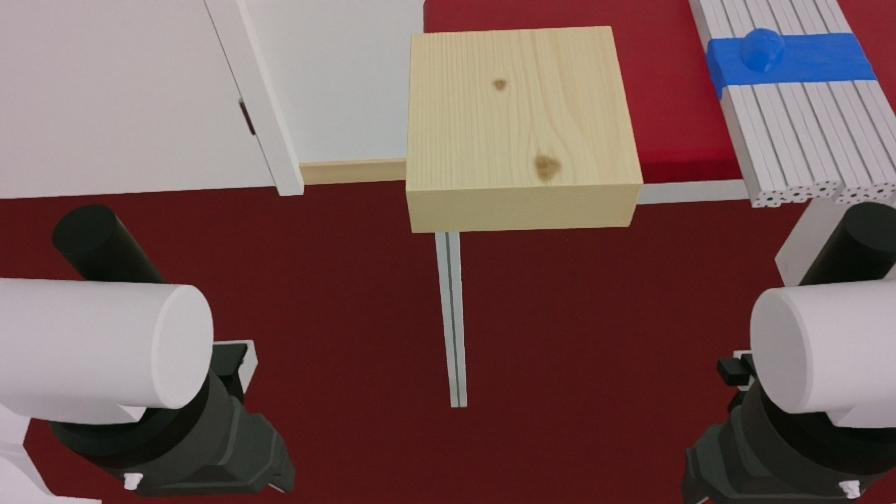

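Emit:
move:
  joints: {"torso_squat_rad": 0.8, "torso_shift_rad": 0.3, "torso_pitch_rad": 1.07, "left_shoulder_pitch_rad": -0.71, "right_shoulder_pitch_rad": -0.71, "left_elbow_rad": -1.51, "right_elbow_rad": -1.51, "left_wrist_pitch_rad": 1.15, "right_wrist_pitch_rad": 1.15}
  min_time_s: 2.5

Emit:
move:
  target: {"side": "left", "x": 0.41, "y": 0.2, "z": 0.305, "quat_wxyz": [0.7071, 0, 0, -0.7071]}

Emit:
move:
  target: {"side": "right", "x": 0.41, "y": -0.2, "z": 0.305, "quat_wxyz": [0.7071, 0, 0, 0.7071]}
  cameras: ["head_camera"]

Scene clock: 134.50 s.
Joint torques (N m): left_arm=[-1.82 0.49 1.64 -6.95 -0.09 -0.55 0.12] | right_arm=[-0.14 -2.31 -1.41 -7.24 0.25 -0.06 -0.19]
External joint torques (N m): left_arm=[0.07 -0.9 1.12 0.55 -0.2 -0.43 0.12] | right_arm=[1.18 -0.7 -0.8 -0.21 0.11 0.01 -0.19]
Wrist force (N): left_arm=[0.6 0.9 -8.2] | right_arm=[-1.1 0.6 -5.2]
Wrist torque (N m): left_arm=[-0.27 0.13 0.04] | right_arm=[-0.09 -0.02 -0.03]
Wrist force, peak (N): left_arm=[0.5 1.2 -8.9] | right_arm=[-1.0 1.3 -5.9]
move: done
base_odometry: x=+0.097 y=+1.280 heading=+0.002
lidar_m: 0.79 1.43 1.92 4.32 1.69 1.20 1.15 1.20 1.62 4.09 1.24 1.07
base_status: not commanded
joint_positions: torso_squat_rad=+0.800 torso_shift_rad=+0.300 torso_pitch_rad=+1.069 torso_yaw_rad=+0.000 left_shoulder_pitch_rad=-0.710 left_shoulder_roll_rad=+0.157 left_shoulder_yaw_rad=+0.168 left_elbow_rad=-1.510 left_forearm_roll_rad=+0.074 left_wrist_pitch_rad=+1.150 left_hand_roll_rad=-1.492 left_gripper_m=+0.090 right_shoulder_pitch_rad=-0.710 right_shoulder_roll_rad=-0.157 right_shoulder_yaw_rad=-0.168 right_elbow_rad=-1.510 right_forearm_roll_rad=-0.074 right_wrist_pitch_rad=+1.150 right_hand_roll_rad=+1.492 right_gripper_m=+0.090 head_pan_rad=+0.000 head_tilt_rad=+0.400
joint_status: all done
wheel_motors_off: 0
motor_effort: left_wheel=+16(19) right_wheel=-8(10)
chest: x=+0.1875 y=+0.0001 z=+0.8952 quat_wxyz=(+0.860, +0.000, +0.510, +0.000)
left_hand: x=+0.4009 y=+0.2240 z=+0.2990 quat_wxyz=(+0.717, -0.012, +0.000, -0.697)
right_hand: x=+0.4010 y=-0.2239 z=+0.2991 quat_wxyz=(+0.717, +0.012, +0.000, +0.697)
pictures: none

Scene clock: 135.20 s.
Joint torques (N m): left_arm=[-2.53 -0.1 0.84 -7.4 0.1 -0.23 0.07] | right_arm=[-0.16 -1.82 -1.45 -7.45 0.28 -0.1 -0.08]
External joint torques (N m): left_arm=[0 -0.41 0.86 0.31 0.01 -0.08 0.07] | right_arm=[1.15 -0.21 -0.84 -0.42 0.14 -0.04 -0.08]
Wrist force (N): left_arm=[1.1 0.8 -7.7] | right_arm=[-0.8 0.6 -5.0]
Wrist torque (N m): left_arm=[-0.28 0.17 0.04] | right_arm=[-0.07 0.01 0.00]
Wrist force, peak (N): left_arm=[-1.2 -0.2 -8.8] | right_arm=[-1.3 0.4 -5.6]
move: done
base_odometry: x=+0.097 y=+1.280 heading=+0.002
lidar_m: 0.79 1.42 1.92 4.32 1.69 1.20 1.15 1.21 1.62 4.08 1.24 1.06
base_status: not commanded
joint_positions: torso_squat_rad=+0.800 torso_shift_rad=+0.300 torso_pitch_rad=+1.069 torso_yaw_rad=+0.000 left_shoulder_pitch_rad=-0.728 left_shoulder_roll_rad=+0.120 left_shoulder_yaw_rad=+0.125 left_elbow_rad=-1.533 left_forearm_roll_rad=+0.000 left_wrist_pitch_rad=+1.164 left_hand_roll_rad=-1.460 left_gripper_m=+0.090 right_shoulder_pitch_rad=-0.710 right_shoulder_roll_rad=-0.157 right_shoulder_yaw_rad=-0.168 right_elbow_rad=-1.510 right_forearm_roll_rad=-0.074 right_wrist_pitch_rad=+1.150 right_hand_roll_rad=+1.492 right_gripper_m=+0.090 head_pan_rad=+0.000 head_tilt_rad=+0.400
joint_status: all done
wheel_motors_off: 0
motor_effort: left_wheel=+17(19) right_wheel=-10(11)
chest: x=+0.1875 y=+0.0001 z=+0.8952 quat_wxyz=(+0.860, +0.000, +0.510, +0.000)
left_hand: x=+0.4107 y=+0.2003 z=+0.3053 quat_wxyz=(+0.707, -0.001, -0.003, -0.707)
left_hand_status: reached (checked arc that bows 1 mm and turns the hand up to 2 deg, planned for 0.2 s): 1 mm and 0.3 deg off.
right_hand: x=+0.4010 y=-0.2240 z=+0.2991 quat_wxyz=(+0.717, +0.012, +0.000, +0.697)
pictures: none

Scene clock: 135.83 s.
Joint torques (N m): left_arm=[-2.3 -0.2 1.05 -7.26 0.09 -0.17 0.09] | right_arm=[-1.98 0.22 -0.59 -7.66 0.06 0.05 -0.14]
External joint torques (N m): left_arm=[0.23 -0.51 1.07 0.45 0.01 -0.01 0.09] | right_arm=[-0.02 0.78 -0.5 -0.43 -0.11 0.16 -0.14]
Wrist force (N): left_arm=[0.6 1.5 -8.1] | right_arm=[-1.1 0.8 -4.9]
Wrist torque (N m): left_arm=[-0.35 0.16 0.04] | right_arm=[-0.05 -0.03 0.00]
Wrist force, peak (N): left_arm=[1.1 0.7 -8.7] | right_arm=[-2.1 1.6 -5.6]
move: done
base_odometry: x=+0.097 y=+1.280 heading=+0.002
lidar_m: 0.78 1.42 1.92 4.32 1.67 1.21 1.15 1.20 1.61 4.09 1.25 1.07
base_status: not commanded
joint_positions: torso_squat_rad=+0.800 torso_shift_rad=+0.300 torso_pitch_rad=+1.069 torso_yaw_rad=+0.000 left_shoulder_pitch_rad=-0.728 left_shoulder_roll_rad=+0.120 left_shoulder_yaw_rad=+0.125 left_elbow_rad=-1.533 left_forearm_roll_rad=+0.000 left_wrist_pitch_rad=+1.164 left_hand_roll_rad=-1.460 left_gripper_m=+0.090 right_shoulder_pitch_rad=-0.728 right_shoulder_roll_rad=-0.120 right_shoulder_yaw_rad=-0.125 right_elbow_rad=-1.533 right_forearm_roll_rad=+0.000 right_wrist_pitch_rad=+1.164 right_hand_roll_rad=+1.460 right_gripper_m=+0.090 head_pan_rad=+0.000 head_tilt_rad=+0.400
joint_status: all done
wheel_motors_off: 0
motor_effort: left_wheel=+16(17) right_wheel=-7(11)
chest: x=+0.1875 y=+0.0001 z=+0.8952 quat_wxyz=(+0.860, +0.000, +0.510, +0.000)
left_hand: x=+0.4107 y=+0.2003 z=+0.3053 quat_wxyz=(+0.707, -0.001, -0.003, -0.707)
right_hand: x=+0.4107 y=-0.2004 z=+0.3052 quat_wxyz=(+0.707, +0.001, -0.003, +0.707)
right_hand_status: reached (checked arc that bows 1 mm and turns the hand up to 2 deg, planned for 0.2 s): 1 mm and 0.3 deg off.
head_camera: T_world_to_cam=[[-0.02292, -0.9995, -0.02171, 0.02878], [-0.98715, 0.02606, -0.15767, 0.57352], [0.15815, 0.01782, -0.98725, 0.84574]] pos_world=[0.43306, -0.00125, 0.92602]

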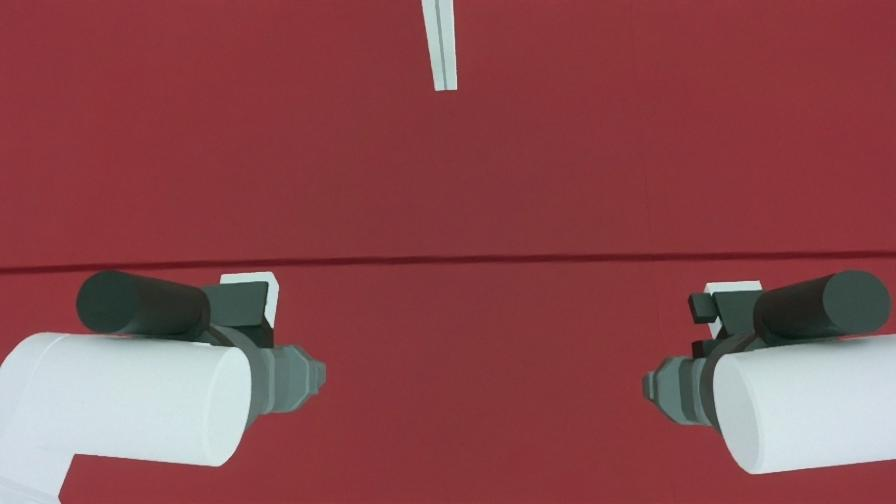

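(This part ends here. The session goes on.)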